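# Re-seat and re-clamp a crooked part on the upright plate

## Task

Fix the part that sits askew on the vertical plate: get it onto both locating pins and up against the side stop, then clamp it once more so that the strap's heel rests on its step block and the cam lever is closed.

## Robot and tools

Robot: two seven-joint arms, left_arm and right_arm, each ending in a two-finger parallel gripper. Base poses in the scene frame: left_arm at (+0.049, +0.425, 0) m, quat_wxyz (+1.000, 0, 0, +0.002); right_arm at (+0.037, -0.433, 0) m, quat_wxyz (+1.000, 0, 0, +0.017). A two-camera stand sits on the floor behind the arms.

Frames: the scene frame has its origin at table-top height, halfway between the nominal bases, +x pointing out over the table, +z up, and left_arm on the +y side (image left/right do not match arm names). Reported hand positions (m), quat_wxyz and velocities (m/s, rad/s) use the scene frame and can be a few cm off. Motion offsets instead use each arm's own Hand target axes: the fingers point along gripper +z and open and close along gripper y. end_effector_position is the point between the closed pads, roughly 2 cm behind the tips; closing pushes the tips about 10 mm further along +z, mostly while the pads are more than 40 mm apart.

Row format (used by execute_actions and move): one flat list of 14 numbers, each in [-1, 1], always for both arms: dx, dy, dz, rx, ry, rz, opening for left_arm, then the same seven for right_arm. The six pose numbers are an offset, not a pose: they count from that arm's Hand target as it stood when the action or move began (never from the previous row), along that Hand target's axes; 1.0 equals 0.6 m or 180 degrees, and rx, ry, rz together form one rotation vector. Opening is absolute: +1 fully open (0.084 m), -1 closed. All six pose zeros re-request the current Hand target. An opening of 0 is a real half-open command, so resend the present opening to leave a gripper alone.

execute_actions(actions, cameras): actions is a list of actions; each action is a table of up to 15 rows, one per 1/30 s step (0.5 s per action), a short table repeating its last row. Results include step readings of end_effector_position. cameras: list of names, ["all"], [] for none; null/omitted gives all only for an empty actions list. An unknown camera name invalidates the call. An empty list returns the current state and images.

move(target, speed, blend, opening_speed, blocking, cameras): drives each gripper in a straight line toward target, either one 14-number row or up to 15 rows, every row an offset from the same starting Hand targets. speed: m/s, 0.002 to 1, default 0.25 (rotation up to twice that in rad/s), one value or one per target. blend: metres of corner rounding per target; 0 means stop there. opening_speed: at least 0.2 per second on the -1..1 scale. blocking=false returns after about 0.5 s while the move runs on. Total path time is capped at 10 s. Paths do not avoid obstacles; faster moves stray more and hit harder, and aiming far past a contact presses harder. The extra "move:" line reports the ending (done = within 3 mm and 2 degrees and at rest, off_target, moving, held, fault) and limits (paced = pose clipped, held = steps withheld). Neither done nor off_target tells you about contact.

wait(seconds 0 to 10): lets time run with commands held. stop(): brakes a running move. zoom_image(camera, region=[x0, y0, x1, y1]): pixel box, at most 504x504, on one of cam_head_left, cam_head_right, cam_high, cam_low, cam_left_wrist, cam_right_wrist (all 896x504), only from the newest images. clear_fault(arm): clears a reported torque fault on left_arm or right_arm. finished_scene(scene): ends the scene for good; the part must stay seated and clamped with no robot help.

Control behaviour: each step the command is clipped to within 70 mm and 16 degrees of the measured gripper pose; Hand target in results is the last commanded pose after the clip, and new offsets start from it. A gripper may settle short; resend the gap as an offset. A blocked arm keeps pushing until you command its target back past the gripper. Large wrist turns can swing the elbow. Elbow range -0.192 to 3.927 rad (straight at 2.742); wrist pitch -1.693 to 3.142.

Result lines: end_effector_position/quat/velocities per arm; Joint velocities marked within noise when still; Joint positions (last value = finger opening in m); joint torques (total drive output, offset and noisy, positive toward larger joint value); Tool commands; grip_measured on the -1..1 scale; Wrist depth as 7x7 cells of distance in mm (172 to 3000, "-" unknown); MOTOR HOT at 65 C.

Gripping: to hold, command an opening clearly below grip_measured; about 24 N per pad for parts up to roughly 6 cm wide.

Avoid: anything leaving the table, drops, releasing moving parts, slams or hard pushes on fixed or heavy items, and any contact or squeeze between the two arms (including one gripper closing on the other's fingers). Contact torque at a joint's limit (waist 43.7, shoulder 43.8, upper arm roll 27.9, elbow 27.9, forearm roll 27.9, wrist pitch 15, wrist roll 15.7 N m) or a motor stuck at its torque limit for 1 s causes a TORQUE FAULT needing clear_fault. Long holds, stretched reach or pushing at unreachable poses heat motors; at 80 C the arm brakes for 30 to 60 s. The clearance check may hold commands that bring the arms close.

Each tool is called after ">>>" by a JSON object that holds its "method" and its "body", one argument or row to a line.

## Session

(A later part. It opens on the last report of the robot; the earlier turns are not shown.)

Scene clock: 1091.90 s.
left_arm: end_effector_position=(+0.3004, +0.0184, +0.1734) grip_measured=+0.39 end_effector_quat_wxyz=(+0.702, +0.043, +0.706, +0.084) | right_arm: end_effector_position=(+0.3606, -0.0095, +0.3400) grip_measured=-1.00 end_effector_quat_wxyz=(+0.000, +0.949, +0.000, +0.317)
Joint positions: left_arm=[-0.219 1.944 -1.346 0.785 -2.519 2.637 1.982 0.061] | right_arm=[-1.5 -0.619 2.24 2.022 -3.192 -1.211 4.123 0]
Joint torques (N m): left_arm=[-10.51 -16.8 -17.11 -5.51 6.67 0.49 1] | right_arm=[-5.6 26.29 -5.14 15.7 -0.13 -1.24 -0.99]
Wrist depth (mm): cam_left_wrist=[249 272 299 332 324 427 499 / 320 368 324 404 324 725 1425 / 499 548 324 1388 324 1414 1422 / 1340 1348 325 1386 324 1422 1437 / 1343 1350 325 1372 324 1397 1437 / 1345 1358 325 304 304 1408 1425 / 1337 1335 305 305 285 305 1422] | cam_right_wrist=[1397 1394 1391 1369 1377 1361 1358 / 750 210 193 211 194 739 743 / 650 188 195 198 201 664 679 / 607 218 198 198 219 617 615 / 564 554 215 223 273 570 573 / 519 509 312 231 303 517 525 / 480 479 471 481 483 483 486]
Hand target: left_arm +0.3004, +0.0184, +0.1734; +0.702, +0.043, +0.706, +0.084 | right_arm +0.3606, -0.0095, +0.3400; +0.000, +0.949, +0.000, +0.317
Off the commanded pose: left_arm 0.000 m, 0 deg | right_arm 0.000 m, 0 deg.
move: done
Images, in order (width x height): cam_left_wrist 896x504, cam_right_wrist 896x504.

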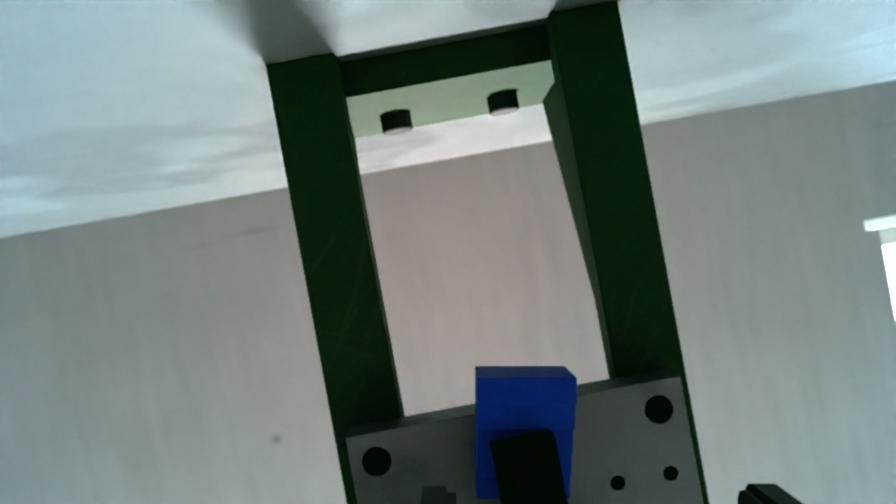

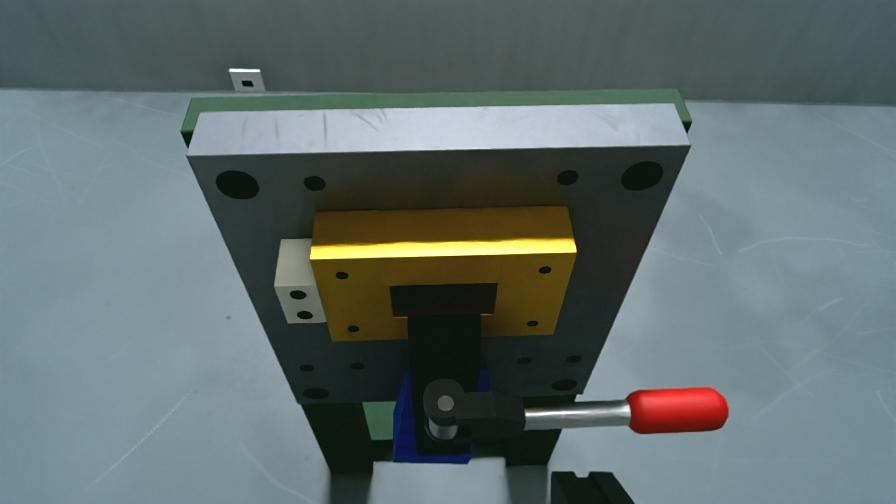

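>>> {"method": "move", "body": {
  "target": [
    [0,0,0,0,0,0,0.4, -0.1342,0.1508,0.066,0.1025,0.2916,-0.0511,-1]
  ],
  "speed": 0.25,
  "cameras": ["cam_right_wrist"]
}}

>>> {"method": "zoom_image", "body": {
  "camera": "cam_right_wrist",
  "region": [300, 200, 640, 504]
}}

Scene clock: 1110.97 s.
left_arm: end_effector_position=(+0.3004, +0.0184, +0.1734) grip_measured=+0.39 end_effector_quat_wxyz=(+0.702, +0.043, +0.706, +0.084) | right_arm: end_effector_position=(+0.3200, -0.1000, +0.2599) grip_measured=-1.00 end_effector_quat_wxyz=(-0.122, +0.697, +0.122, +0.696)
Joint positions: left_arm=[-0.219 1.944 -1.346 0.785 -2.519 2.637 1.982 0.061] | right_arm=[-0.278 -1.636 1.675 0.607 -3.412 -0.013 5.106 0]
Joint torques (N m): left_arm=[-10.43 -16.6 -17.06 -5.42 6.74 0.69 0.96] | right_arm=[4.92 5.25 -15.05 -4.62 1.65 0.2 1.42]
Wrist depth (mm): cam_left_wrist=[249 271 299 332 324 428 500 / 321 368 324 404 324 726 1431 / 501 548 324 1394 324 1402 1425 / 1332 1350 325 1377 324 1402 1425 / 1343 1350 325 1380 324 1411 1428 / 1330 1361 325 305 304 1397 1420 / 1340 1340 304 304 284 305 1425] | cam_right_wrist=[1930 1754 1600 1462 1364 1276 1190 / 1930 1745 1604 1471 1369 1262 1180 / 1908 1715 1557 1437 1364 1264 1186 / 1935 - 322 300 1348 1281 1190 / 1903 - 311 292 1348 1262 1180 / 1946 - 330 299 1322 1266 1178 / 929 857 330 302 1332 1260 1188]
Hand target: left_arm +0.3004, +0.0184, +0.1734; +0.702, +0.043, +0.706, +0.084 | right_arm +0.3200, -0.1000, +0.2599; -0.122, +0.697, +0.122, +0.696
Off the commanded pose: left_arm 0.000 m, 0 deg | right_arm 0.000 m, 0 deg.
move: done
Images, in order (width x height): cam_right_wrist 896x504.

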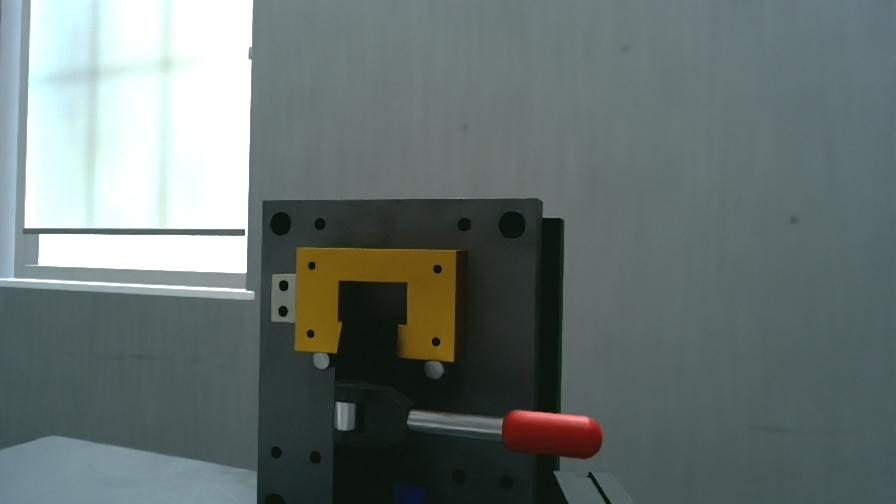

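Scaled by 1.482 from the camera's 896x504 image, which has a finer 1280x720 frame.

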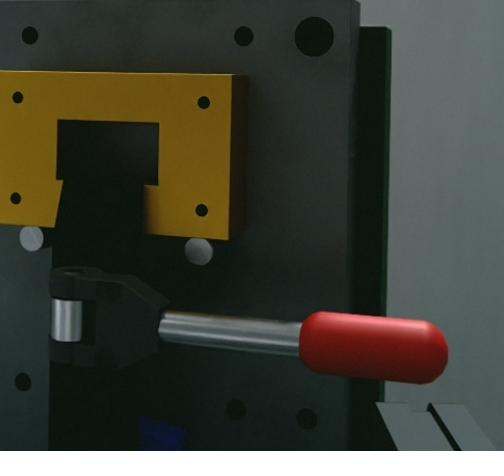

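>>> {"method": "finished_scene", "body": {
  "scene": 1
}}

The scene is finished: the task was done.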